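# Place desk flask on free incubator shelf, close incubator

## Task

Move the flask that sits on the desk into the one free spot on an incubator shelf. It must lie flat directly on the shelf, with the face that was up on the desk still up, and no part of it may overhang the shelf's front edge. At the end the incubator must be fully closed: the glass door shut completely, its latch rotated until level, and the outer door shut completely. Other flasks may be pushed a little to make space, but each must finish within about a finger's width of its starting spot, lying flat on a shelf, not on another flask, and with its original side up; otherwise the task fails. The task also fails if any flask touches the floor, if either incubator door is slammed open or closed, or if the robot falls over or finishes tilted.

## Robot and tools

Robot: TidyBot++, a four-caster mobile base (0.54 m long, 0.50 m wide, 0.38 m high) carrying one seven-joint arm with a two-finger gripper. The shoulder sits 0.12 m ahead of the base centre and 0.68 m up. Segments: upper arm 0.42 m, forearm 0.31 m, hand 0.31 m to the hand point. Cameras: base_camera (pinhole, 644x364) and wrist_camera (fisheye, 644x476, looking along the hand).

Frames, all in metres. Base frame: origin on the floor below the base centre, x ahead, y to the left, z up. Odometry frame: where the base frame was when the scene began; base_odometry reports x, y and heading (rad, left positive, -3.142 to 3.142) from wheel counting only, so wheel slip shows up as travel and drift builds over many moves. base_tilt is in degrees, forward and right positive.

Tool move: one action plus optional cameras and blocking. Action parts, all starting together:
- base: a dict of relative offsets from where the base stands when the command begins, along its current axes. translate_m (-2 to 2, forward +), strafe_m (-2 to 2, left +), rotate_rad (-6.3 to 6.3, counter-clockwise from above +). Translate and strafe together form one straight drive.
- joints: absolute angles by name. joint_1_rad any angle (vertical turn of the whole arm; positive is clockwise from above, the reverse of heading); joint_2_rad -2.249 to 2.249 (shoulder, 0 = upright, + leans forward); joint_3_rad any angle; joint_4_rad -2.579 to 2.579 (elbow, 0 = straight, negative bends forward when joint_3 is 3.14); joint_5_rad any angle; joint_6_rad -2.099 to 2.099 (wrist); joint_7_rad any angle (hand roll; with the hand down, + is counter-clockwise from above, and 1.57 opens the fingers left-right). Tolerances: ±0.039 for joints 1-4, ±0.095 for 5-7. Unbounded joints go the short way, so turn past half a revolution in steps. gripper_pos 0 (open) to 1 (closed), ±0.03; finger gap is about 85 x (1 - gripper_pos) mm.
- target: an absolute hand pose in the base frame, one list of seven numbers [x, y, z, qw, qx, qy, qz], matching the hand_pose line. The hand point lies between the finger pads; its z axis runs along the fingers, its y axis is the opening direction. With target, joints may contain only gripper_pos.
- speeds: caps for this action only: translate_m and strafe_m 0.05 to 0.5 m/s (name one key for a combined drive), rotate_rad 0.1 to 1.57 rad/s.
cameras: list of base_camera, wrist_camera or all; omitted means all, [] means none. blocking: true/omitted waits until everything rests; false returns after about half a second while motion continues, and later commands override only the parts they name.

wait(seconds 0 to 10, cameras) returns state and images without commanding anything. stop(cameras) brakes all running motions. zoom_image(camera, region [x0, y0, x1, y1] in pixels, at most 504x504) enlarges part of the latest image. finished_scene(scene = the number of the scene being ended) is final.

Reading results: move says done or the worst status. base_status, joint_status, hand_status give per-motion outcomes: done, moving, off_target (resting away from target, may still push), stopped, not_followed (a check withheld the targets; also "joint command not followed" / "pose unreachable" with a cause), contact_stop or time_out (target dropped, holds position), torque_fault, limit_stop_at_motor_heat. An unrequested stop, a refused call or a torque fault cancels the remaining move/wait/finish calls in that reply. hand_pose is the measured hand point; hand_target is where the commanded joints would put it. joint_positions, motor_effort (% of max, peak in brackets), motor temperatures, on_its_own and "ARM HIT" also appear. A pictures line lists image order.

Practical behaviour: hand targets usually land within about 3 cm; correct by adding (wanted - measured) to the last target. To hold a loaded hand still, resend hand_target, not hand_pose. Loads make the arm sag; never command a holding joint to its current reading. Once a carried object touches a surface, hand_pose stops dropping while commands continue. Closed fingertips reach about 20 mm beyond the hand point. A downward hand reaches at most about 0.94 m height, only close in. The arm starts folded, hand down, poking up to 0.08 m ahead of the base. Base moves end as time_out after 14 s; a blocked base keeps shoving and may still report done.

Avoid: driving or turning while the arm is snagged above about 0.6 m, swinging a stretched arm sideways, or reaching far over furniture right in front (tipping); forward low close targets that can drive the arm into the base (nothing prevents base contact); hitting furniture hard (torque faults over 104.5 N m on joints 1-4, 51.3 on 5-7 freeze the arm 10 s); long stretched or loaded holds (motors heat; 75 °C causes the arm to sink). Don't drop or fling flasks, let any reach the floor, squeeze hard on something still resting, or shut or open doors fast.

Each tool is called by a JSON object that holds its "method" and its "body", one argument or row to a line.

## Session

{"method": "move", "body": {
  "cameras": ["all"]
}}

Scene clock: 0.00 s.
Motor temperatures (°C): [31 21 23 29 35 32 39]
base_odometry: x=+0.000 y=+0.000 heading=+0.000
base_tilt: forward=+0.0 right=-0.3
base_status: not commanded
joint_positions: joint_1_rad=-0.016 joint_2_rad=-0.363 joint_3_rad=+3.131 joint_4_rad=-2.532 joint_5_rad=-0.012 joint_6_rad=-0.839 joint_7_rad=+1.534 gripper_pos=+0.000
joint_status: not commanded
motor_effort: joint_1_rad=+1 joint_2_rad=-1 joint_3_rad=+0 joint_4_rad=+15 joint_5_rad=+0 joint_6_rad=+2 joint_7_rad=+0
hand_pose: x=+0.2705 y=+0.0078 z=+0.5895 quat_wxyz=(-0.005, +0.998, -0.009, +0.067) (m; base frame)
hand_target: x=+0.2707 y=+0.0078 z=+0.5896 quat_wxyz=(-0.005, +0.998, -0.009, +0.067) (m; base frame)
hand_status: not commanded
pictures: base_camera, wrist_camera

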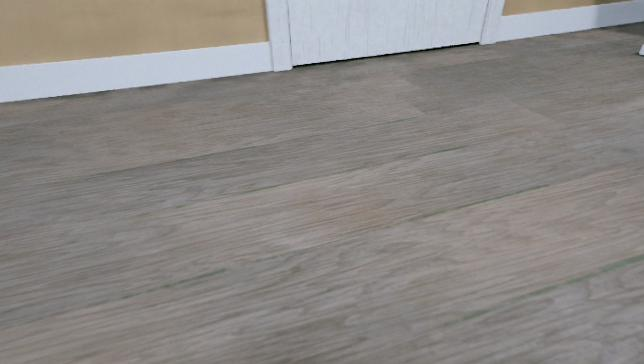

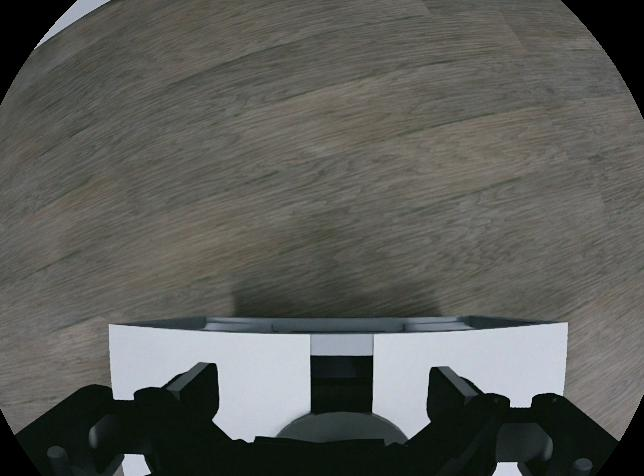

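{"method": "move", "body": {
  "joints": {"joint_2_rad": 0.01, "joint_4_rad": -1.685, "joint_6_rad": 0.03, "joint_7_rad": 1.64},
  "cameras": ["wrist_camera"]
}}

{"method": "move", "body": {
  "base": {"rotate_rad": -1.2},
  "cameras": ["all"]
}}

{"method": "move", "body": {
  "base": {"rotate_rad": -1.3},
  "cameras": ["all"]
}}

{"method": "move", "body": {
  "base": {"rotate_rad": -1.3},
  "cameras": ["all"]
}}

Scene clock: 13.07 s.
Motor temperatures (°C): [31 21 23 29 35 32 39]
move: done
base_odometry: x=+0.000 y=+0.000 heading=+0.000
base_tilt: forward=+0.0 right=-0.3
base_status: not commanded
joint_positions: joint_1_rad=-0.016 joint_2_rad=-0.002 joint_3_rad=+3.131 joint_4_rad=-1.703 joint_5_rad=-0.012 joint_6_rad=-0.016 joint_7_rad=+1.565 gripper_pos=+0.000
joint_status: all done
motor_effort: joint_1_rad=+0(2) joint_2_rad=-22(23) joint_3_rad=-1(2) joint_4_rad=+22(23) joint_5_rad=+0(1) joint_6_rad=+9(9) joint_7_rad=+0(2)
hand_pose: x=+0.7373 y=+0.0179 z=+1.0168 quat_wxyz=(-0.015, +0.757, +0.003, +0.654) (m; base frame)
hand_target: x=+0.7447 y=+0.0178 z=+1.0343 quat_wxyz=(+0.010, +0.739, +0.031, +0.673) (m; base frame)
hand_status: not commanded
pictures: wrist_camera

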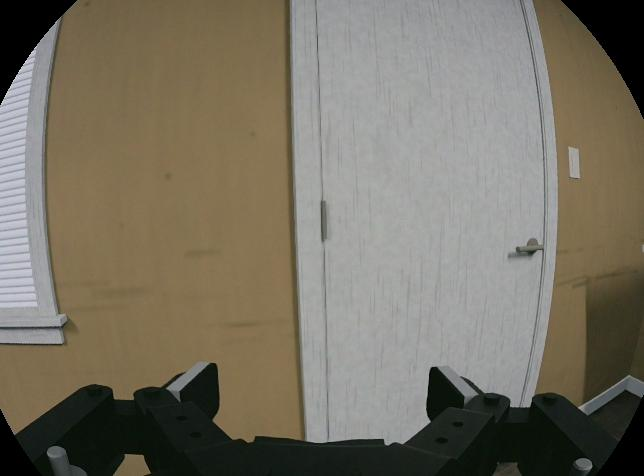

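Scene clock: 15.13 s.
Motor temperatures (°C): [31 21 23 29 35 32 39]
move: done
base_odometry: x=+0.000 y=+0.000 heading=-1.200
base_tilt: forward=+0.1 right=-0.3
base_status: done
joint_positions: joint_1_rad=-0.010 joint_2_rad=+0.010 joint_3_rad=+3.135 joint_4_rad=-1.703 joint_5_rad=-0.012 joint_6_rad=-0.013 joint_7_rad=+1.565 gripper_pos=+0.000
joint_status: not commanded
motor_effort: joint_1_rad=+0(4) joint_2_rad=-22(25) joint_3_rad=-1(4) joint_4_rad=+22(22) joint_5_rad=+0(1) joint_6_rad=+9(9) joint_7_rad=+1(1)
hand_pose: x=+0.7417 y=+0.0119 z=+1.0100 quat_wxyz=(-0.011, +0.760, +0.000, +0.650) (m; base frame)
hand_target: x=+0.7447 y=+0.0178 z=+1.0343 quat_wxyz=(+0.010, +0.739, +0.031, +0.673) (m; base frame)
hand_status: not commanded
pictures: base_camera, wrist_camera

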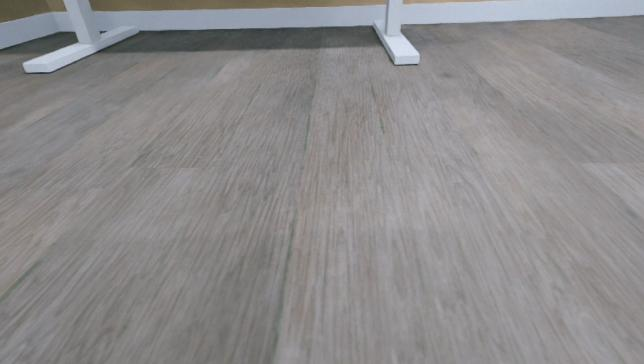

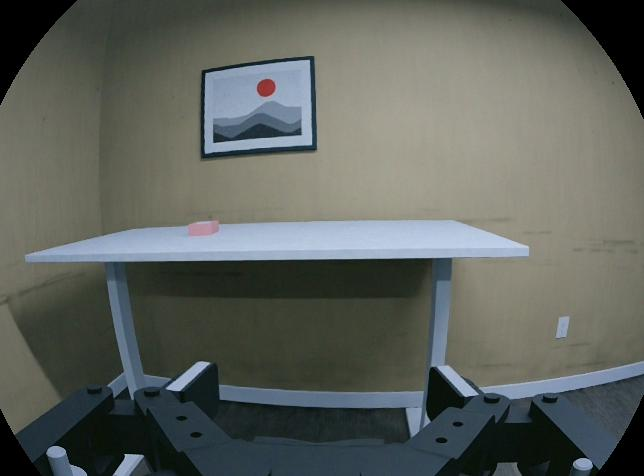

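Scene clock: 17.40 s.
Motor temperatures (°C): [31 21 23 29 35 32 39]
move: done
base_odometry: x=+0.000 y=+0.000 heading=-2.500
base_tilt: forward=+0.0 right=-0.3
base_status: done
joint_positions: joint_1_rad=-0.009 joint_2_rad=+0.012 joint_3_rad=+3.136 joint_4_rad=-1.703 joint_5_rad=-0.012 joint_6_rad=-0.013 joint_7_rad=+1.565 gripper_pos=+0.000
joint_status: not commanded
motor_effort: joint_1_rad=+0(4) joint_2_rad=-22(25) joint_3_rad=+0(4) joint_4_rad=+22(22) joint_5_rad=+0(1) joint_6_rad=+9(9) joint_7_rad=+0(1)
hand_pose: x=+0.7425 y=+0.0105 z=+1.0089 quat_wxyz=(-0.011, +0.760, -0.001, +0.650) (m; base frame)
hand_target: x=+0.7447 y=+0.0178 z=+1.0343 quat_wxyz=(+0.010, +0.739, +0.031, +0.673) (m; base frame)
hand_status: not commanded
pictures: base_camera, wrist_camera

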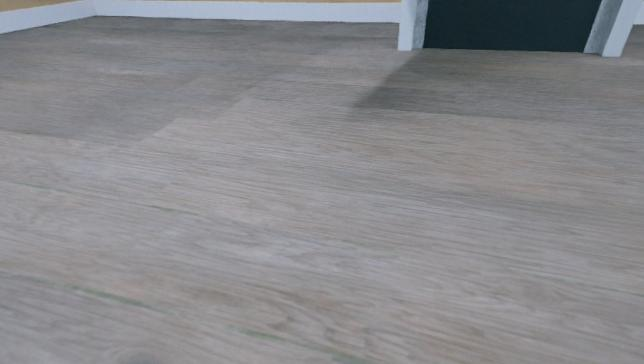

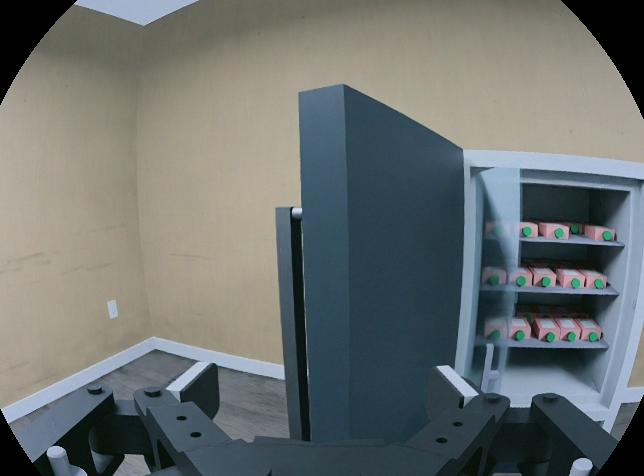

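Scene clock: 19.67 s.
Motor temperatures (°C): [31 21 23 29 35 32 39]
move: done
base_odometry: x=+0.000 y=+0.000 heading=+2.484
base_tilt: forward=+0.0 right=-0.3
base_status: done
joint_positions: joint_1_rad=-0.009 joint_2_rad=+0.013 joint_3_rad=+3.136 joint_4_rad=-1.703 joint_5_rad=-0.012 joint_6_rad=-0.012 joint_7_rad=+1.565 gripper_pos=+0.000
joint_status: not commanded
motor_effort: joint_1_rad=+0(4) joint_2_rad=-22(25) joint_3_rad=-1(4) joint_4_rad=+21(23) joint_5_rad=+0(1) joint_6_rad=+9(9) joint_7_rad=+1(1)
hand_pose: x=+0.7428 y=+0.0104 z=+1.0085 quat_wxyz=(-0.011, +0.760, -0.001, +0.649) (m; base frame)
hand_target: x=+0.7447 y=+0.0178 z=+1.0343 quat_wxyz=(+0.010, +0.739, +0.031, +0.673) (m; base frame)
hand_status: not commanded
pictures: base_camera, wrist_camera

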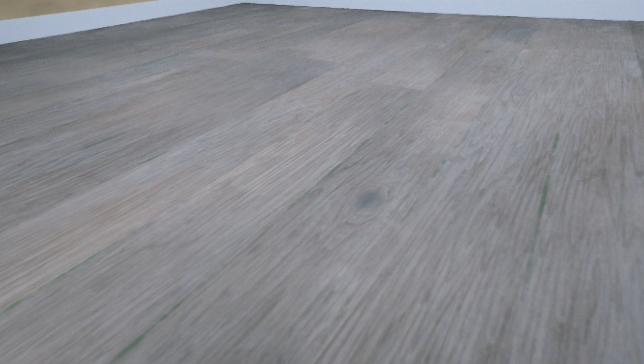

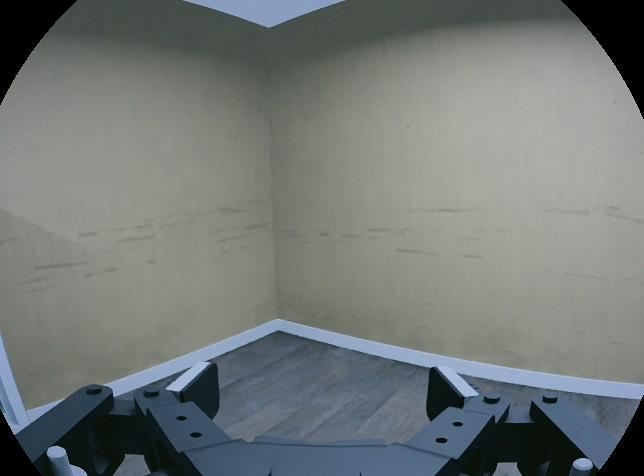

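{"method": "move", "body": {
  "base": {"rotate_rad": 1.05},
  "cameras": ["all"]
}}

{"method": "zoom_image", "body": {
  "camera": "wrist_camera",
  "region": [220, 130, 520, 430]
}}

Scene clock: 35.80 s.
Motor temperatures (°C): [31 21 23 29 35 32 39]
move: done
base_odometry: x=+0.000 y=+0.000 heading=-2.750
base_tilt: forward=+0.1 right=-0.3
base_status: done
joint_positions: joint_1_rad=-0.021 joint_2_rad=+0.013 joint_3_rad=+3.128 joint_4_rad=-1.703 joint_5_rad=-0.012 joint_6_rad=-0.012 joint_7_rad=+1.565 gripper_pos=+0.000
joint_status: not commanded
motor_effort: joint_1_rad=-1(3) joint_2_rad=-22(24) joint_3_rad=+0(3) joint_4_rad=+22(22) joint_5_rad=+0(1) joint_6_rad=+9(9) joint_7_rad=+1(1)
hand_pose: x=+0.7424 y=+0.0230 z=+1.0086 quat_wxyz=(-0.017, +0.760, +0.006, +0.649) (m; base frame)
hand_target: x=+0.7447 y=+0.0178 z=+1.0343 quat_wxyz=(+0.010, +0.739, +0.031, +0.673) (m; base frame)
hand_status: not commanded
pictures: base_camera, wrist_camera

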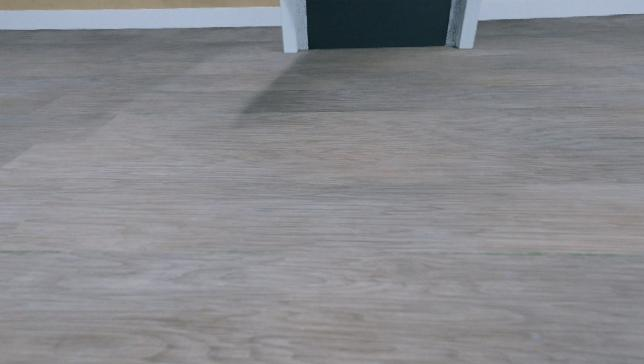

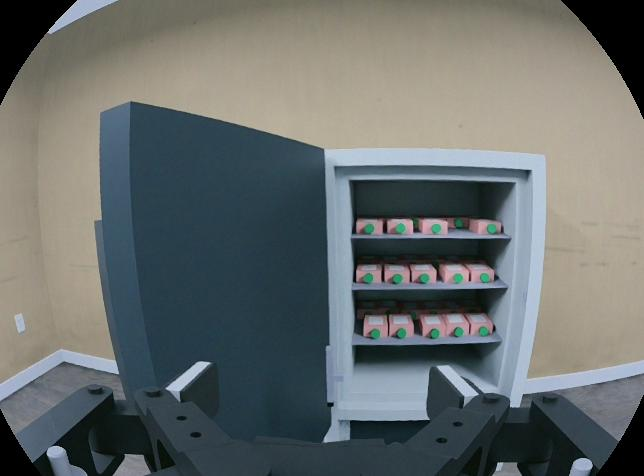

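Scaled by 1.680.

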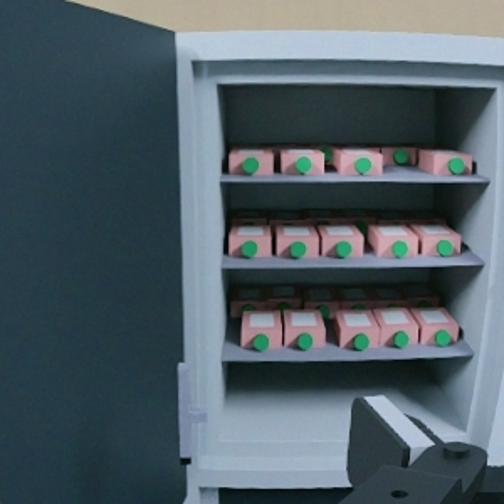

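{"method": "move", "body": {
  "base": {"rotate_rad": 1.55},
  "cameras": []
}}

{"method": "move", "body": {
  "base": {"strafe_m": 0.5, "translate_m": 0.3},
  "cameras": ["all"]
}}

{"method": "zoom_image", "body": {
  "camera": "wrist_camera",
  "region": [180, 160, 430, 340]
}}

Scene clock: 56.73 s.
Motor temperatures (°C): [31 21 23 30 34 32 39]
move: done
base_odometry: x=+0.000 y=+0.000 heading=-1.200
base_tilt: forward=+0.1 right=-0.3
base_status: done
joint_positions: joint_1_rad=-0.022 joint_2_rad=+0.015 joint_3_rad=+3.126 joint_4_rad=-1.702 joint_5_rad=-0.012 joint_6_rad=-0.012 joint_7_rad=+1.566 gripper_pos=+0.000
joint_status: not commanded
motor_effort: joint_1_rad=-1(3) joint_2_rad=-22(25) joint_3_rad=-1(4) joint_4_rad=+21(23) joint_5_rad=+0(1) joint_6_rad=+9(9) joint_7_rad=+0(1)
hand_pose: x=+0.7430 y=+0.0247 z=+1.0074 quat_wxyz=(-0.018, +0.761, +0.007, +0.649) (m; base frame)
hand_target: x=+0.7447 y=+0.0178 z=+1.0343 quat_wxyz=(+0.010, +0.739, +0.031, +0.673) (m; base frame)
hand_status: not commanded
pictures: none
No camera images: "cameras" was empty.

Scene clock: 59.23 s.
Motor temperatures (°C): [31 21 23 30 34 32 39]
move: done
base_odometry: x=+0.575 y=-0.098 heading=-1.199
base_tilt: forward=+0.1 right=-0.3
base_status: done
joint_positions: joint_1_rad=-0.020 joint_2_rad=+0.015 joint_3_rad=+3.126 joint_4_rad=-1.702 joint_5_rad=-0.012 joint_6_rad=-0.011 joint_7_rad=+1.566 gripper_pos=+0.000
joint_status: not commanded
motor_effort: joint_1_rad=+0(2) joint_2_rad=-22(24) joint_3_rad=-1(2) joint_4_rad=+22(23) joint_5_rad=+0(1) joint_6_rad=+9(9) joint_7_rad=+0(1)
hand_pose: x=+0.7431 y=+0.0232 z=+1.0081 quat_wxyz=(-0.017, +0.760, +0.007, +0.649) (m; base frame)
hand_target: x=+0.7447 y=+0.0178 z=+1.0343 quat_wxyz=(+0.010, +0.739, +0.031, +0.673) (m; base frame)
hand_status: not commanded
pictures: base_camera, wrist_camera

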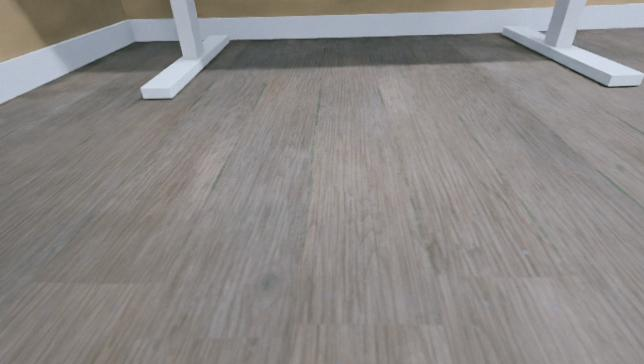

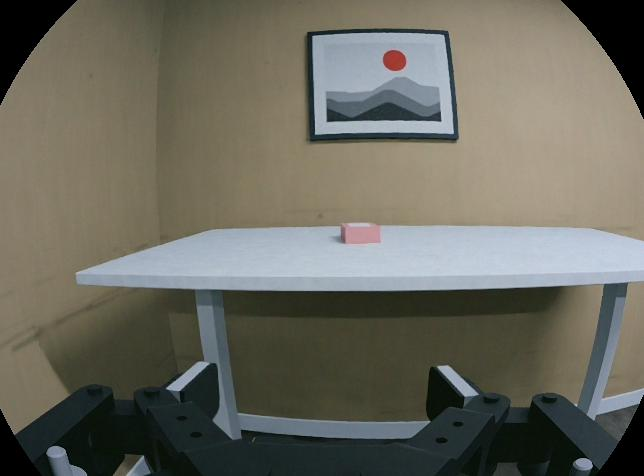

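Scaled by 2.016.

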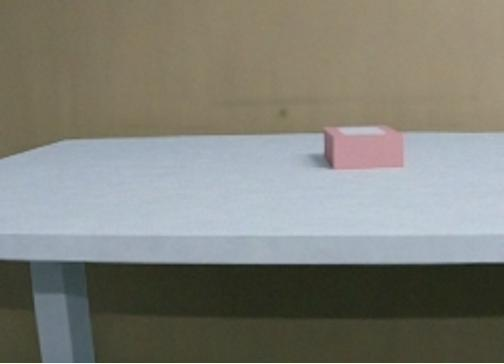

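{"method": "move", "body": {
  "joints": {"joint_2_rad": 0.013, "joint_4_rad": -1.119, "joint_6_rad": -0.813},
  "cameras": ["wrist_camera"]
}}

{"method": "move", "body": {
  "base": {"translate_m": 0.4, "strafe_m": -0.05},
  "speeds": {"translate_m": 0.2},
  "cameras": ["wrist_camera"]
}}

{"method": "zoom_image", "body": {
  "camera": "wrist_camera",
  "region": [220, 150, 470, 330]
}}

Scene clock: 113.00 s.
Motor temperatures (°C): [31 21 23 30 34 32 39]
move: done
base_odometry: x=+0.575 y=-0.098 heading=-1.199
base_tilt: forward=+0.1 right=-0.3
base_status: not commanded
joint_positions: joint_1_rad=-0.020 joint_2_rad=+0.015 joint_3_rad=+3.126 joint_4_rad=-1.138 joint_5_rad=-0.012 joint_6_rad=-0.757 joint_7_rad=+1.566 gripper_pos=+0.000
joint_status: all done
motor_effort: joint_1_rad=+1(2) joint_2_rad=-20(24) joint_3_rad=+0(2) joint_4_rad=+20(23) joint_5_rad=+0(1) joint_6_rad=+9(10) joint_7_rad=+1(1)
hand_pose: x=+0.7055 y=+0.0245 z=+1.1268 quat_wxyz=(-0.018, +0.816, +0.011, +0.578) (m; base frame)
hand_target: x=+0.6984 y=+0.0195 z=+1.1223 quat_wxyz=(+0.006, +0.825, +0.039, +0.563) (m; base frame)
hand_status: not commanded
pictures: wrist_camera

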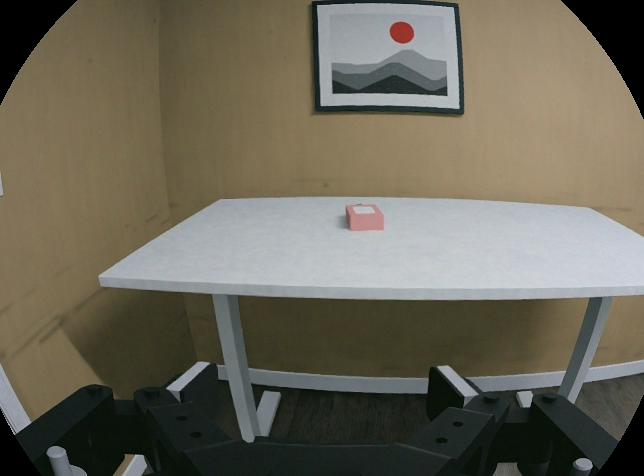

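Scene clock: 115.77 s.
Motor temperatures (°C): [31 21 23 30 34 32 39]
move: done
base_odometry: x=+0.674 y=-0.489 heading=-1.199
base_tilt: forward=+0.0 right=-0.3
base_status: done
joint_positions: joint_1_rad=-0.020 joint_2_rad=+0.019 joint_3_rad=+3.126 joint_4_rad=-1.136 joint_5_rad=-0.012 joint_6_rad=-0.760 joint_7_rad=+1.566 gripper_pos=+0.000
joint_status: not commanded
motor_effort: joint_1_rad=+0(1) joint_2_rad=-21(24) joint_3_rad=-1(2) joint_4_rad=+20(21) joint_5_rad=+0(1) joint_6_rad=+8(9) joint_7_rad=+0(1)
hand_pose: x=+0.7071 y=+0.0245 z=+1.1241 quat_wxyz=(-0.018, +0.818, +0.011, +0.575) (m; base frame)
hand_target: x=+0.6984 y=+0.0195 z=+1.1223 quat_wxyz=(+0.006, +0.825, +0.039, +0.563) (m; base frame)
hand_status: not commanded
pictures: wrist_camera

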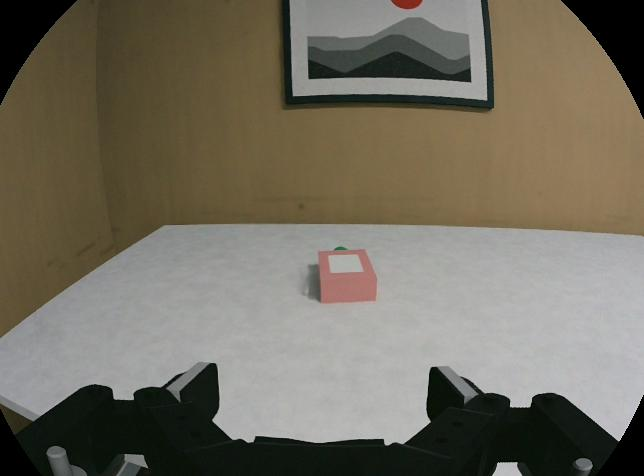

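Scaled by 2.016.

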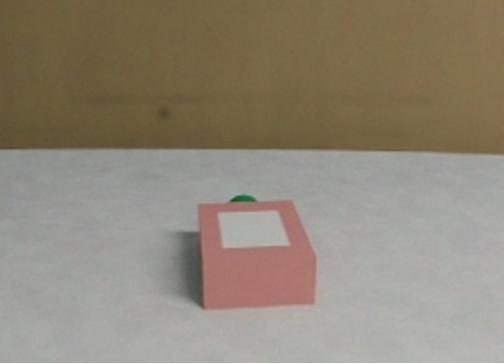

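{"method": "move", "body": {
  "joints": {"joint_1_rad": 0.02, "joint_2_rad": 0.245, "joint_3_rad": 3.145, "joint_4_rad": -0.71, "joint_6_rad": -1.33},
  "cameras": ["wrist_camera"]
}}

Scene clock: 166.23 s.
Motor temperatures (°C): [31 21 23 30 34 32 39]
move: done
base_odometry: x=+0.674 y=-0.489 heading=-1.199
base_tilt: forward=+0.0 right=-0.3
base_status: not commanded
joint_positions: joint_1_rad=+0.006 joint_2_rad=+0.241 joint_3_rad=+3.126 joint_4_rad=-0.730 joint_5_rad=-0.012 joint_6_rad=-1.274 joint_7_rad=+1.566 gripper_pos=+0.000
joint_status: all done
motor_effort: joint_1_rad=+0(1) joint_2_rad=-27(29) joint_3_rad=-2(2) joint_4_rad=+18(21) joint_5_rad=+0(1) joint_6_rad=+7(9) joint_7_rad=+0(1)
hand_pose: x=+0.7218 y=+0.0090 z=+1.0733 quat_wxyz=(-0.011, +0.901, +0.002, +0.433) (m; base frame)
hand_target: x=+0.7129 y=-0.0084 z=+1.0677 quat_wxyz=(+0.013, +0.909, +0.022, +0.415) (m; base frame)
hand_status: not commanded
pictures: wrist_camera

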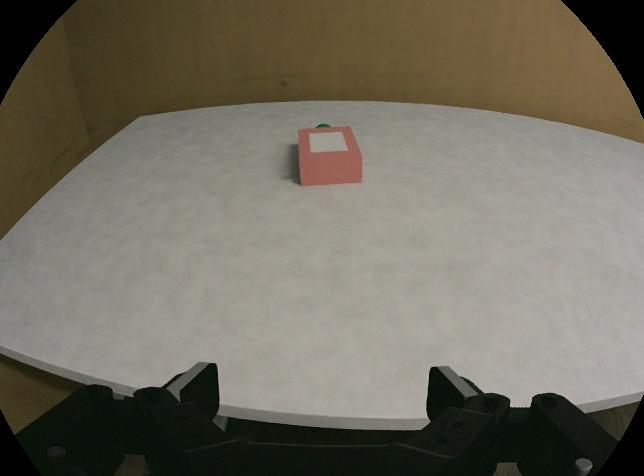

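{"method": "move", "body": {
  "base": {"translate_m": 0.25},
  "speeds": {"translate_m": 0.15},
  "cameras": ["wrist_camera"]
}}

{"method": "zoom_image", "body": {
  "camera": "wrist_camera",
  "region": [200, 160, 450, 400]
}}

Scene clock: 172.40 s.
Motor temperatures (°C): [31 21 23 30 34 32 39]
move: done
base_odometry: x=+0.764 y=-0.722 heading=-1.199
base_tilt: forward=+0.0 right=-0.3
base_status: done
joint_positions: joint_1_rad=+0.007 joint_2_rad=+0.252 joint_3_rad=+3.126 joint_4_rad=-0.727 joint_5_rad=-0.012 joint_6_rad=-1.280 joint_7_rad=+1.566 gripper_pos=+0.000
joint_status: not commanded
motor_effort: joint_1_rad=-1(1) joint_2_rad=-27(31) joint_3_rad=-2(2) joint_4_rad=+18(19) joint_5_rad=+0(1) joint_6_rad=+7(8) joint_7_rad=+1(1)
hand_pose: x=+0.7250 y=+0.0085 z=+1.0672 quat_wxyz=(-0.011, +0.904, +0.001, +0.427) (m; base frame)
hand_target: x=+0.7129 y=-0.0084 z=+1.0677 quat_wxyz=(+0.013, +0.909, +0.022, +0.415) (m; base frame)
hand_status: not commanded
pictures: wrist_camera

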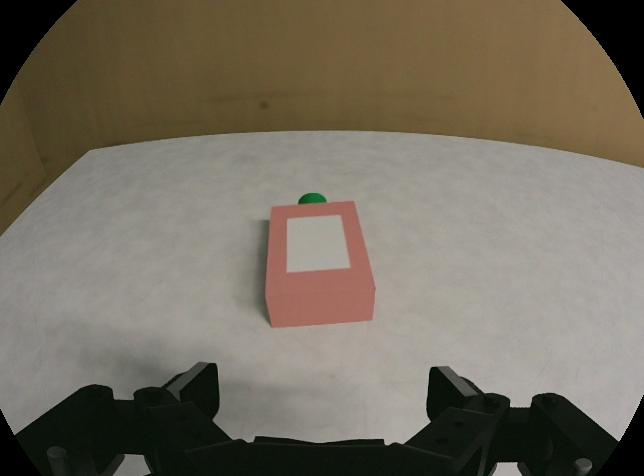

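Scaled by 2.016.

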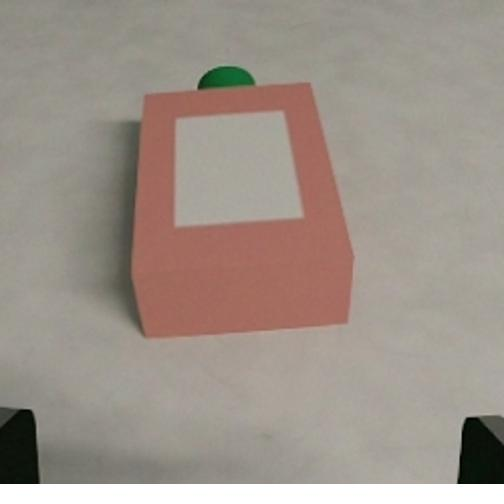

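{"method": "move", "body": {
  "base": {"rotate_rad": 0.03},
  "joints": {"joint_2_rad": 0.014, "joint_4_rad": -1.235, "joint_6_rad": -0.718},
  "cameras": []
}}

{"method": "move", "body": {
  "base": {"strafe_m": -0.021, "translate_m": 0.10},
  "speeds": {"translate_m": 0.1},
  "cameras": ["wrist_camera"]
}}

{"method": "zoom_image", "body": {
  "camera": "wrist_camera",
  "region": [200, 200, 450, 440]
}}

Scene clock: 267.33 s.
Motor temperatures (°C): [31 22 23 30 34 32 39]
move: done
base_odometry: x=+0.764 y=-0.723 heading=-1.169
base_tilt: forward=+0.0 right=-0.3
base_status: done
joint_positions: joint_1_rad=+0.014 joint_2_rad=+0.035 joint_3_rad=+3.129 joint_4_rad=-1.222 joint_5_rad=-0.012 joint_6_rad=-0.764 joint_7_rad=+1.566 gripper_pos=+0.000
joint_status: all done
motor_effort: joint_1_rad=+0(3) joint_2_rad=-22(29) joint_3_rad=-1(2) joint_4_rad=+21(21) joint_5_rad=+0(1) joint_6_rad=+8(9) joint_7_rad=+1(1)
hand_pose: x=+0.7127 y=+0.0028 z=+1.0639 quat_wxyz=(-0.007, +0.847, -0.005, +0.531) (m; base frame)
hand_target: x=+0.7103 y=-0.0099 z=+1.0818 quat_wxyz=(+0.020, +0.832, +0.017, +0.554) (m; base frame)
hand_status: not commanded
pictures: none
No camera images: "cameras" was empty.

Scene clock: 268.90 s.
Motor temperatures (°C): [31 22 23 30 34 32 39]
move: done
base_odometry: x=+0.784 y=-0.823 heading=-1.169
base_tilt: forward=+0.1 right=-0.3
base_status: done
joint_positions: joint_1_rad=+0.014 joint_2_rad=+0.025 joint_3_rad=+3.129 joint_4_rad=-1.224 joint_5_rad=-0.012 joint_6_rad=-0.760 joint_7_rad=+1.566 gripper_pos=+0.000
joint_status: not commanded
motor_effort: joint_1_rad=+0(2) joint_2_rad=-21(25) joint_3_rad=+0(2) joint_4_rad=+20(22) joint_5_rad=+0(1) joint_6_rad=+8(9) joint_7_rad=+1(1)
hand_pose: x=+0.7095 y=+0.0028 z=+1.0695 quat_wxyz=(-0.007, +0.844, -0.005, +0.536) (m; base frame)
hand_target: x=+0.7103 y=-0.0099 z=+1.0818 quat_wxyz=(+0.020, +0.832, +0.017, +0.554) (m; base frame)
hand_status: not commanded
pictures: wrist_camera

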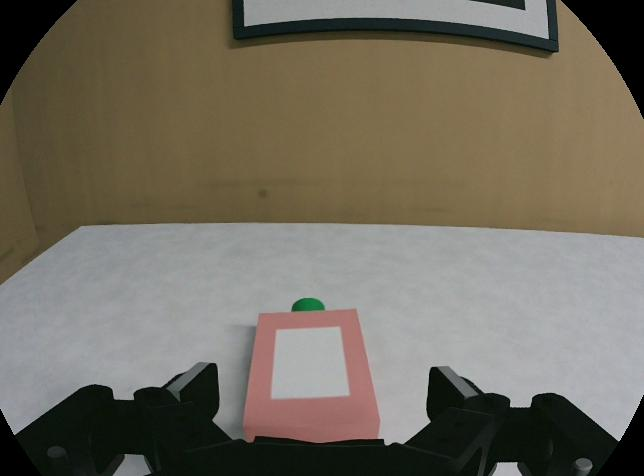

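Scaled by 2.016.

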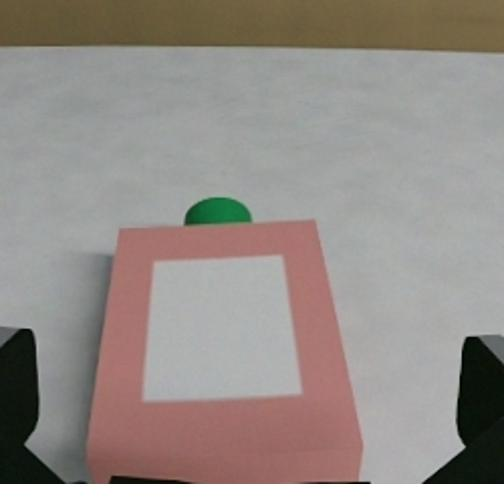

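{"method": "move", "body": {
  "base": {"rotate_rad": 0.03},
  "cameras": []
}}

{"method": "move", "body": {
  "base": {"strafe_m": -0.0135, "translate_m": 0.04},
  "speeds": {"translate_m": 0.1},
  "cameras": ["wrist_camera"]
}}

{"method": "zoom_image", "body": {
  "camera": "wrist_camera",
  "region": [200, 230, 450, 470]
}}

Scene clock: 291.50 s.
Motor temperatures (°C): [31 22 23 30 34 32 39]
move: done
base_odometry: x=+0.784 y=-0.823 heading=-1.139
base_tilt: forward=+0.0 right=-0.3
base_status: done
joint_positions: joint_1_rad=+0.015 joint_2_rad=+0.025 joint_3_rad=+3.133 joint_4_rad=-1.224 joint_5_rad=-0.012 joint_6_rad=-0.760 joint_7_rad=+1.566 gripper_pos=+0.000
joint_status: not commanded
motor_effort: joint_1_rad=-1(3) joint_2_rad=-22(23) joint_3_rad=-1(3) joint_4_rad=+20(21) joint_5_rad=+0(1) joint_6_rad=+8(8) joint_7_rad=+1(1)
hand_pose: x=+0.7095 y=+0.0002 z=+1.0695 quat_wxyz=(-0.006, +0.844, -0.006, +0.536) (m; base frame)
hand_target: x=+0.7103 y=-0.0099 z=+1.0818 quat_wxyz=(+0.020, +0.832, +0.017, +0.554) (m; base frame)
hand_status: not commanded
pictures: none
No camera images: "cameras" was empty.

Scene clock: 292.50 s.
Motor temperatures (°C): [31 22 23 30 34 32 39]
move: done
base_odometry: x=+0.789 y=-0.865 heading=-1.138
base_tilt: forward=+0.1 right=-0.4
base_status: done
joint_positions: joint_1_rad=+0.015 joint_2_rad=+0.022 joint_3_rad=+3.133 joint_4_rad=-1.225 joint_5_rad=-0.012 joint_6_rad=-0.760 joint_7_rad=+1.566 gripper_pos=+0.000
joint_status: not commanded
motor_effort: joint_1_rad=-1(2) joint_2_rad=-21(25) joint_3_rad=-1(2) joint_4_rad=+21(21) joint_5_rad=+0(1) joint_6_rad=+8(8) joint_7_rad=+1(1)
hand_pose: x=+0.7082 y=+0.0002 z=+1.0714 quat_wxyz=(-0.006, +0.843, -0.006, +0.538) (m; base frame)
hand_target: x=+0.7103 y=-0.0099 z=+1.0818 quat_wxyz=(+0.020, +0.832, +0.017, +0.554) (m; base frame)
hand_status: not commanded
pictures: wrist_camera

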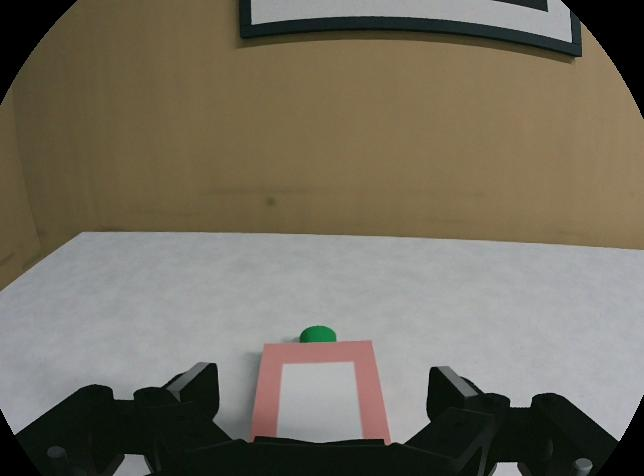

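Scaled by 2.016.

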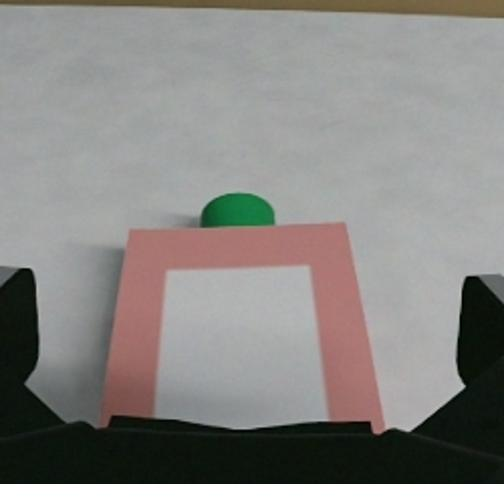

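{"method": "move", "body": {
  "base": {"strafe_m": 0.0015, "translate_m": 0.08},
  "speeds": {"translate_m": 0.1},
  "cameras": ["wrist_camera"]
}}

{"method": "zoom_image", "body": {
  "camera": "wrist_camera",
  "region": [180, 320, 460, 470]
}}

Scene clock: 303.37 s.
Motor temperatures (°C): [31 22 23 30 34 32 39]
move: done
base_odometry: x=+0.824 y=-0.937 heading=-1.138
base_tilt: forward=+0.1 right=-0.3
base_status: done
joint_positions: joint_1_rad=+0.015 joint_2_rad=+0.021 joint_3_rad=+3.133 joint_4_rad=-1.225 joint_5_rad=-0.012 joint_6_rad=-0.759 joint_7_rad=+1.566 gripper_pos=+0.000
joint_status: not commanded
motor_effort: joint_1_rad=+0(2) joint_2_rad=-21(25) joint_3_rad=+0(2) joint_4_rad=+21(22) joint_5_rad=+0(1) joint_6_rad=+8(9) joint_7_rad=+0(1)
hand_pose: x=+0.7081 y=+0.0002 z=+1.0717 quat_wxyz=(-0.006, +0.843, -0.006, +0.538) (m; base frame)
hand_target: x=+0.7103 y=-0.0099 z=+1.0818 quat_wxyz=(+0.020, +0.832, +0.017, +0.554) (m; base frame)
hand_status: not commanded
pictures: wrist_camera

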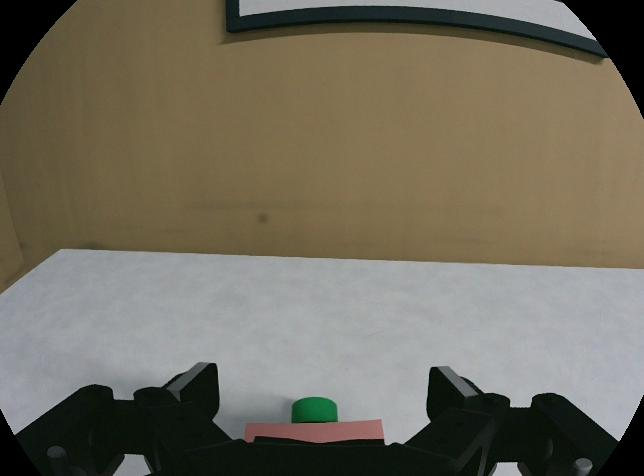

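Scaled by 1.800.

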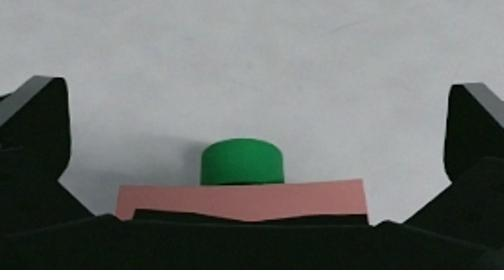

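{"method": "move", "body": {
  "base": {"strafe_m": 0.0055},
  "cameras": ["wrist_camera"]
}}

{"method": "zoom_image", "body": {
  "camera": "wrist_camera",
  "region": [180, 320, 460, 470]
}}

Scene clock: 316.93 s.
Motor temperatures (°C): [31 22 23 30 34 32 39]
move: done
base_odometry: x=+0.829 y=-0.935 heading=-1.138
base_tilt: forward=+0.1 right=-0.3
base_status: done
joint_positions: joint_1_rad=+0.016 joint_2_rad=+0.021 joint_3_rad=+3.133 joint_4_rad=-1.225 joint_5_rad=-0.012 joint_6_rad=-0.759 joint_7_rad=+1.566 gripper_pos=+0.000
joint_status: not commanded
motor_effort: joint_1_rad=+0(3) joint_2_rad=-22(24) joint_3_rad=+0(3) joint_4_rad=+20(22) joint_5_rad=+1(1) joint_6_rad=+8(8) joint_7_rad=+0(1)
hand_pose: x=+0.7081 y=-0.0007 z=+1.0717 quat_wxyz=(-0.005, +0.843, -0.007, +0.538) (m; base frame)
hand_target: x=+0.7103 y=-0.0099 z=+1.0818 quat_wxyz=(+0.020, +0.832, +0.017, +0.554) (m; base frame)
hand_status: not commanded
pictures: wrist_camera

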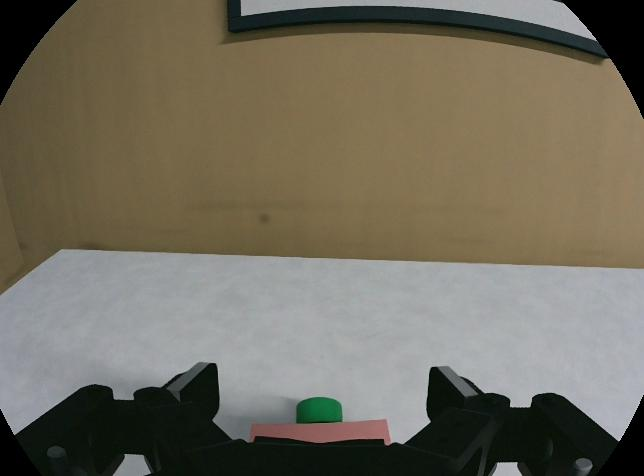

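Scaled by 1.800.

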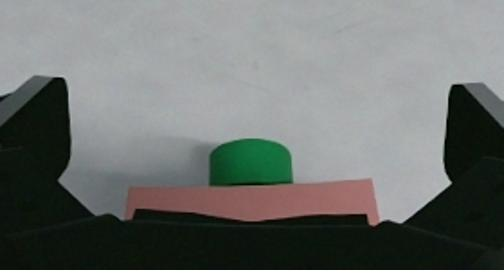

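{"method": "move", "body": {
  "base": {"strafe_m": 0.004},
  "cameras": []
}}

{"method": "move", "body": {
  "joints": {"joint_2_rad": 0.005, "joint_4_rad": -1.31, "joint_6_rad": -0.70},
  "cameras": ["wrist_camera"]
}}

{"method": "zoom_image", "body": {
  "camera": "wrist_camera",
  "region": [180, 320, 460, 470]
}}

Scene clock: 328.77 s.
Motor temperatures (°C): [31 22 23 30 34 32 39]
move: done
base_odometry: x=+0.832 y=-0.934 heading=-1.139
base_tilt: forward=+0.0 right=-0.3
base_status: done
joint_positions: joint_1_rad=+0.016 joint_2_rad=+0.021 joint_3_rad=+3.134 joint_4_rad=-1.225 joint_5_rad=-0.012 joint_6_rad=-0.759 joint_7_rad=+1.566 gripper_pos=+0.000
joint_status: not commanded
motor_effort: joint_1_rad=-1(4) joint_2_rad=-21(24) joint_3_rad=-1(3) joint_4_rad=+20(22) joint_5_rad=+1(1) joint_6_rad=+8(8) joint_7_rad=+1(1)
hand_pose: x=+0.7081 y=-0.0012 z=+1.0717 quat_wxyz=(-0.005, +0.843, -0.007, +0.538) (m; base frame)
hand_target: x=+0.7103 y=-0.0099 z=+1.0818 quat_wxyz=(+0.020, +0.832, +0.017, +0.554) (m; base frame)
hand_status: not commanded
pictures: none
No camera images: "cameras" was empty.

Scene clock: 329.60 s.
Motor temperatures (°C): [31 22 23 30 34 32 39]
move: done
base_odometry: x=+0.832 y=-0.934 heading=-1.139
base_tilt: forward=+0.1 right=-0.2
base_status: not commanded
joint_positions: joint_1_rad=+0.016 joint_2_rad=+0.019 joint_3_rad=+3.134 joint_4_rad=-1.305 joint_5_rad=-0.012 joint_6_rad=-0.742 joint_7_rad=+1.566 gripper_pos=+0.000
joint_status: all done
motor_effort: joint_1_rad=-1(1) joint_2_rad=-22(23) joint_3_rad=-1(2) joint_4_rad=+21(23) joint_5_rad=+0(1) joint_6_rad=+8(9) joint_7_rad=+1(1)
hand_pose: x=+0.7056 y=-0.0012 z=+1.0316 quat_wxyz=(-0.005, +0.859, -0.008, +0.512) (m; base frame)
hand_target: x=+0.7063 y=-0.0099 z=+1.0484 quat_wxyz=(+0.019, +0.845, +0.017, +0.534) (m; base frame)
hand_status: not commanded
pictures: wrist_camera

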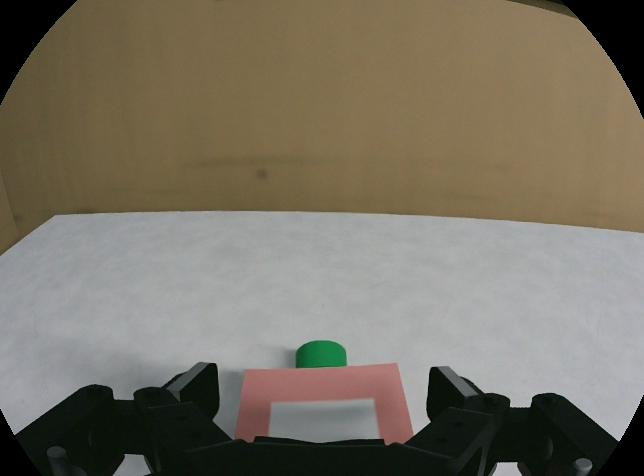

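Scaled by 1.800.

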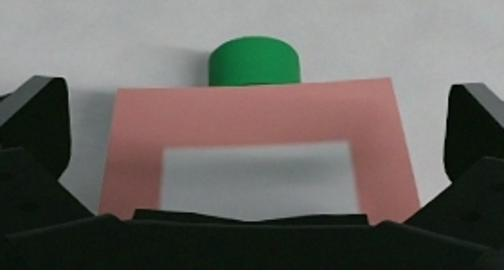

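{"method": "move", "body": {
  "joints": {"joint_2_rad": 0.0, "joint_4_rad": -1.36, "joint_6_rad": -0.655},
  "cameras": ["wrist_camera"]
}}

{"method": "zoom_image", "body": {
  "camera": "wrist_camera",
  "region": [180, 320, 460, 470]
}}

Scene clock: 344.40 s.
Motor temperatures (°C): [31 22 23 30 34 32 39]
move: done
base_odometry: x=+0.832 y=-0.934 heading=-1.139
base_tilt: forward=+0.1 right=-0.3
base_status: not commanded
joint_positions: joint_1_rad=+0.016 joint_2_rad=+0.016 joint_3_rad=+3.134 joint_4_rad=-1.353 joint_5_rad=-0.012 joint_6_rad=-0.697 joint_7_rad=+1.566 gripper_pos=+0.000
joint_status: all done
motor_effort: joint_1_rad=+0(1) joint_2_rad=-22(23) joint_3_rad=-1(1) joint_4_rad=+21(22) joint_5_rad=+0(0) joint_6_rad=+8(9) joint_7_rad=+0(1)
hand_pose: x=+0.7077 y=-0.0014 z=+1.0175 quat_wxyz=(-0.005, +0.859, -0.008, +0.512) (m; base frame)
hand_target: x=+0.7075 y=-0.0101 z=+1.0346 quat_wxyz=(+0.019, +0.845, +0.017, +0.534) (m; base frame)
hand_status: not commanded
pictures: wrist_camera

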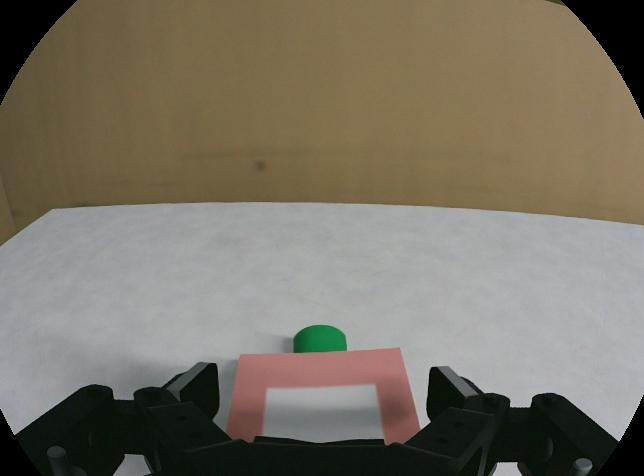

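Scaled by 1.800.

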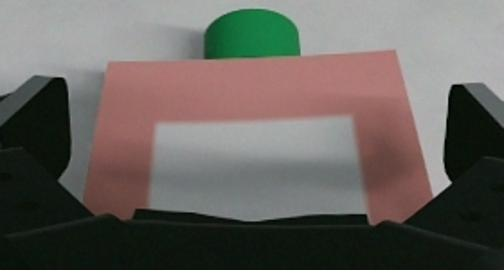

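{"method": "move", "body": {
  "joints": {"joint_2_rad": -0.01, "joint_4_rad": -1.405, "joint_6_rad": -0.61},
  "cameras": ["wrist_camera"]
}}

{"method": "zoom_image", "body": {
  "camera": "wrist_camera",
  "region": [180, 320, 460, 470]
}}

Scene clock: 350.90 s.
Motor temperatures (°C): [31 22 23 30 34 32 39]
move: done
base_odometry: x=+0.832 y=-0.934 heading=-1.139
base_tilt: forward=+0.0 right=-0.3
base_status: not commanded
joint_positions: joint_1_rad=+0.016 joint_2_rad=+0.010 joint_3_rad=+3.134 joint_4_rad=-1.397 joint_5_rad=-0.012 joint_6_rad=-0.652 joint_7_rad=+1.566 gripper_pos=+0.000
joint_status: all done
motor_effort: joint_1_rad=-1(1) joint_2_rad=-21(23) joint_3_rad=-1(2) joint_4_rad=+22(23) joint_5_rad=+1(1) joint_6_rad=+8(9) joint_7_rad=+0(1)
hand_pose: x=+0.7081 y=-0.0015 z=+1.0080 quat_wxyz=(-0.005, +0.857, -0.008, +0.515) (m; base frame)
hand_target: x=+0.7067 y=-0.0102 z=+1.0266 quat_wxyz=(+0.019, +0.843, +0.017, +0.538) (m; base frame)
hand_status: not commanded
pictures: wrist_camera

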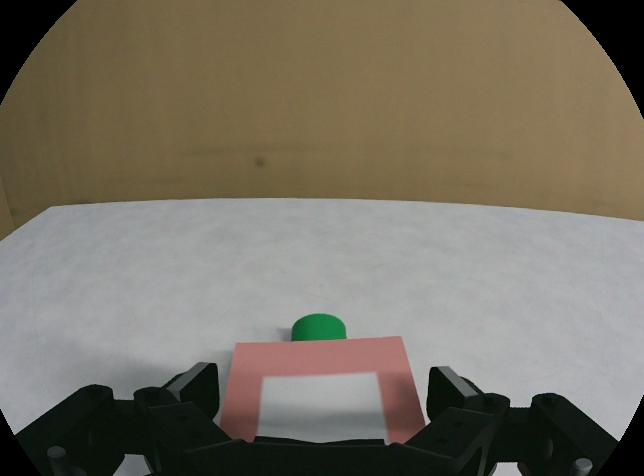

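Scaled by 1.800.

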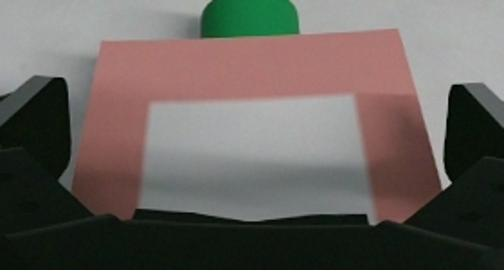

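{"method": "move", "body": {
  "joints": {"joint_2_rad": -0.018, "joint_4_rad": -1.43, "joint_6_rad": -0.585},
  "cameras": ["wrist_camera"]
}}

{"method": "zoom_image", "body": {
  "camera": "wrist_camera",
  "region": [180, 320, 460, 470]
}}

Scene clock: 360.73 s.
Motor temperatures (°C): [31 22 23 30 34 32 39]
move: done
base_odometry: x=+0.832 y=-0.934 heading=-1.139
base_tilt: forward=+0.1 right=-0.3
base_status: not commanded
joint_positions: joint_1_rad=+0.016 joint_2_rad=+0.003 joint_3_rad=+3.134 joint_4_rad=-1.422 joint_5_rad=-0.012 joint_6_rad=-0.626 joint_7_rad=+1.566 gripper_pos=+0.000
joint_status: all done
motor_effort: joint_1_rad=+0(1) joint_2_rad=-21(22) joint_3_rad=+0(1) joint_4_rad=+21(22) joint_5_rad=+0(0) joint_6_rad=+8(8) joint_7_rad=+1(1)
hand_pose: x=+0.7073 y=-0.0016 z=+1.0046 quat_wxyz=(-0.005, +0.855, -0.008, +0.519) (m; base frame)
hand_target: x=+0.7052 y=-0.0103 z=+1.0235 quat_wxyz=(+0.019, +0.840, +0.017, +0.541) (m; base frame)
hand_status: not commanded
pictures: wrist_camera

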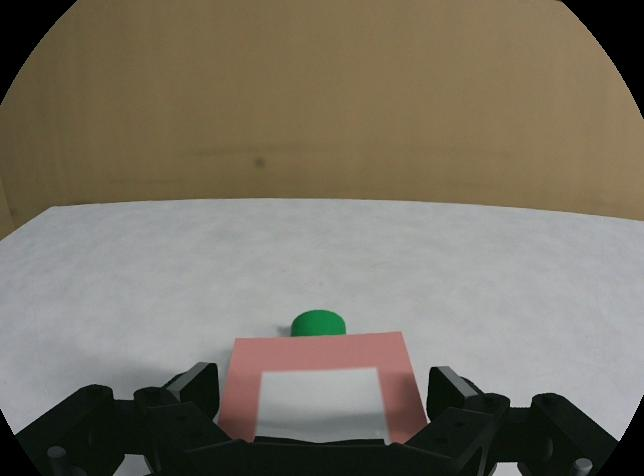

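Scaled by 1.800.

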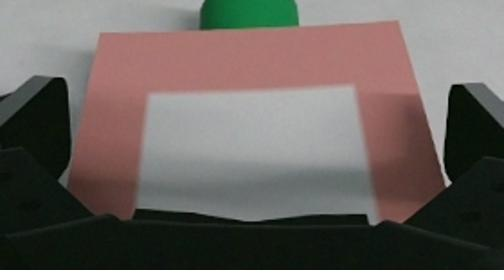

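{"method": "move", "body": {
  "joints": {"gripper_pos": 0.25},
  "cameras": ["wrist_camera"]
}}

{"method": "zoom_image", "body": {
  "camera": "wrist_camera",
  "region": [180, 320, 460, 470]
}}

Scene clock: 370.33 s.
Motor temperatures (°C): [31 22 23 30 34 32 39]
move: done
base_odometry: x=+0.832 y=-0.934 heading=-1.139
base_tilt: forward=+0.0 right=-0.3
base_status: not commanded
joint_positions: joint_1_rad=+0.016 joint_2_rad=+0.001 joint_3_rad=+3.134 joint_4_rad=-1.422 joint_5_rad=-0.012 joint_6_rad=-0.624 joint_7_rad=+1.566 gripper_pos=+0.250
joint_status: all done
motor_effort: joint_1_rad=-1(1) joint_2_rad=-21(21) joint_3_rad=+0(2) joint_4_rad=+20(21) joint_5_rad=+0(1) joint_6_rad=+8(8) joint_7_rad=+1(1)
hand_pose: x=+0.7069 y=-0.0016 z=+1.0065 quat_wxyz=(-0.005, +0.854, -0.008, +0.521) (m; base frame)
hand_target: x=+0.7052 y=-0.0103 z=+1.0235 quat_wxyz=(+0.019, +0.840, +0.017, +0.541) (m; base frame)
hand_status: not commanded
pictures: wrist_camera

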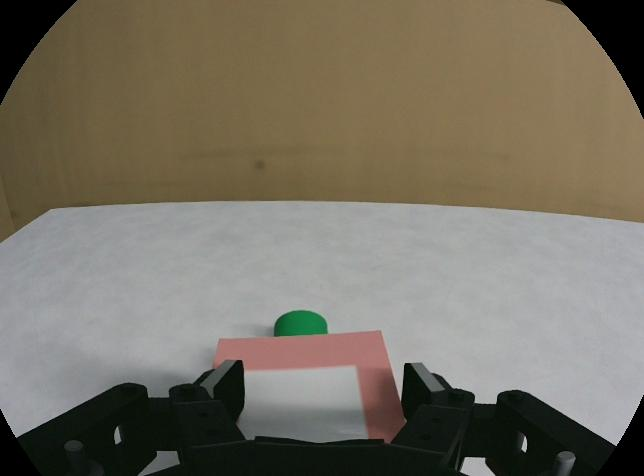

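Scaled by 1.800.

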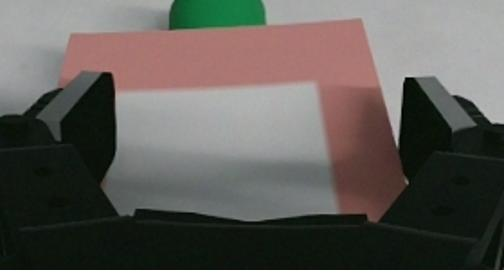

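{"method": "move", "body": {
  "joints": {"gripper_pos": 0.0},
  "cameras": ["wrist_camera"]
}}

{"method": "zoom_image", "body": {
  "camera": "wrist_camera",
  "region": [180, 320, 460, 470]
}}

Scene clock: 382.43 s.
Motor temperatures (°C): [31 22 23 30 34 32 39]
move: done
base_odometry: x=+0.832 y=-0.934 heading=-1.139
base_tilt: forward=+0.1 right=-0.3
base_status: not commanded
joint_positions: joint_1_rad=+0.016 joint_2_rad=+0.001 joint_3_rad=+3.134 joint_4_rad=-1.422 joint_5_rad=-0.012 joint_6_rad=-0.624 joint_7_rad=+1.566 gripper_pos=+0.000
joint_status: all done
motor_effort: joint_1_rad=-1(1) joint_2_rad=-21(21) joint_3_rad=-1(2) joint_4_rad=+22(22) joint_5_rad=+0(0) joint_6_rad=+8(8) joint_7_rad=+1(1)
hand_pose: x=+0.7069 y=-0.0016 z=+1.0065 quat_wxyz=(-0.005, +0.854, -0.008, +0.521) (m; base frame)
hand_target: x=+0.7052 y=-0.0103 z=+1.0235 quat_wxyz=(+0.019, +0.840, +0.017, +0.541) (m; base frame)
hand_status: not commanded
pictures: wrist_camera

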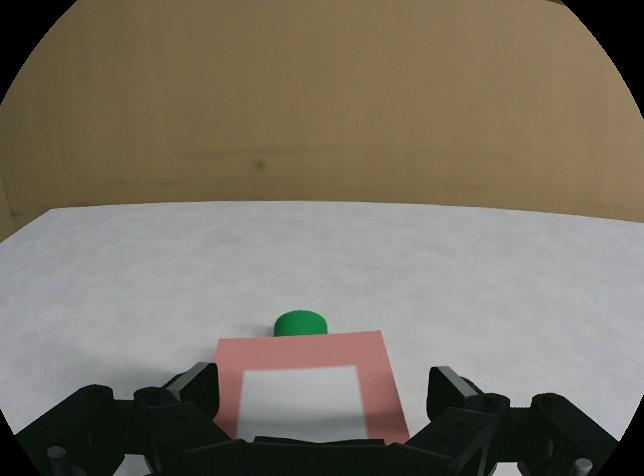

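Scaled by 1.800.

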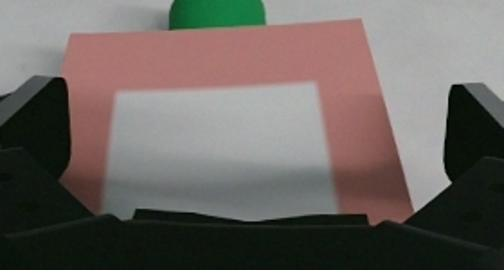

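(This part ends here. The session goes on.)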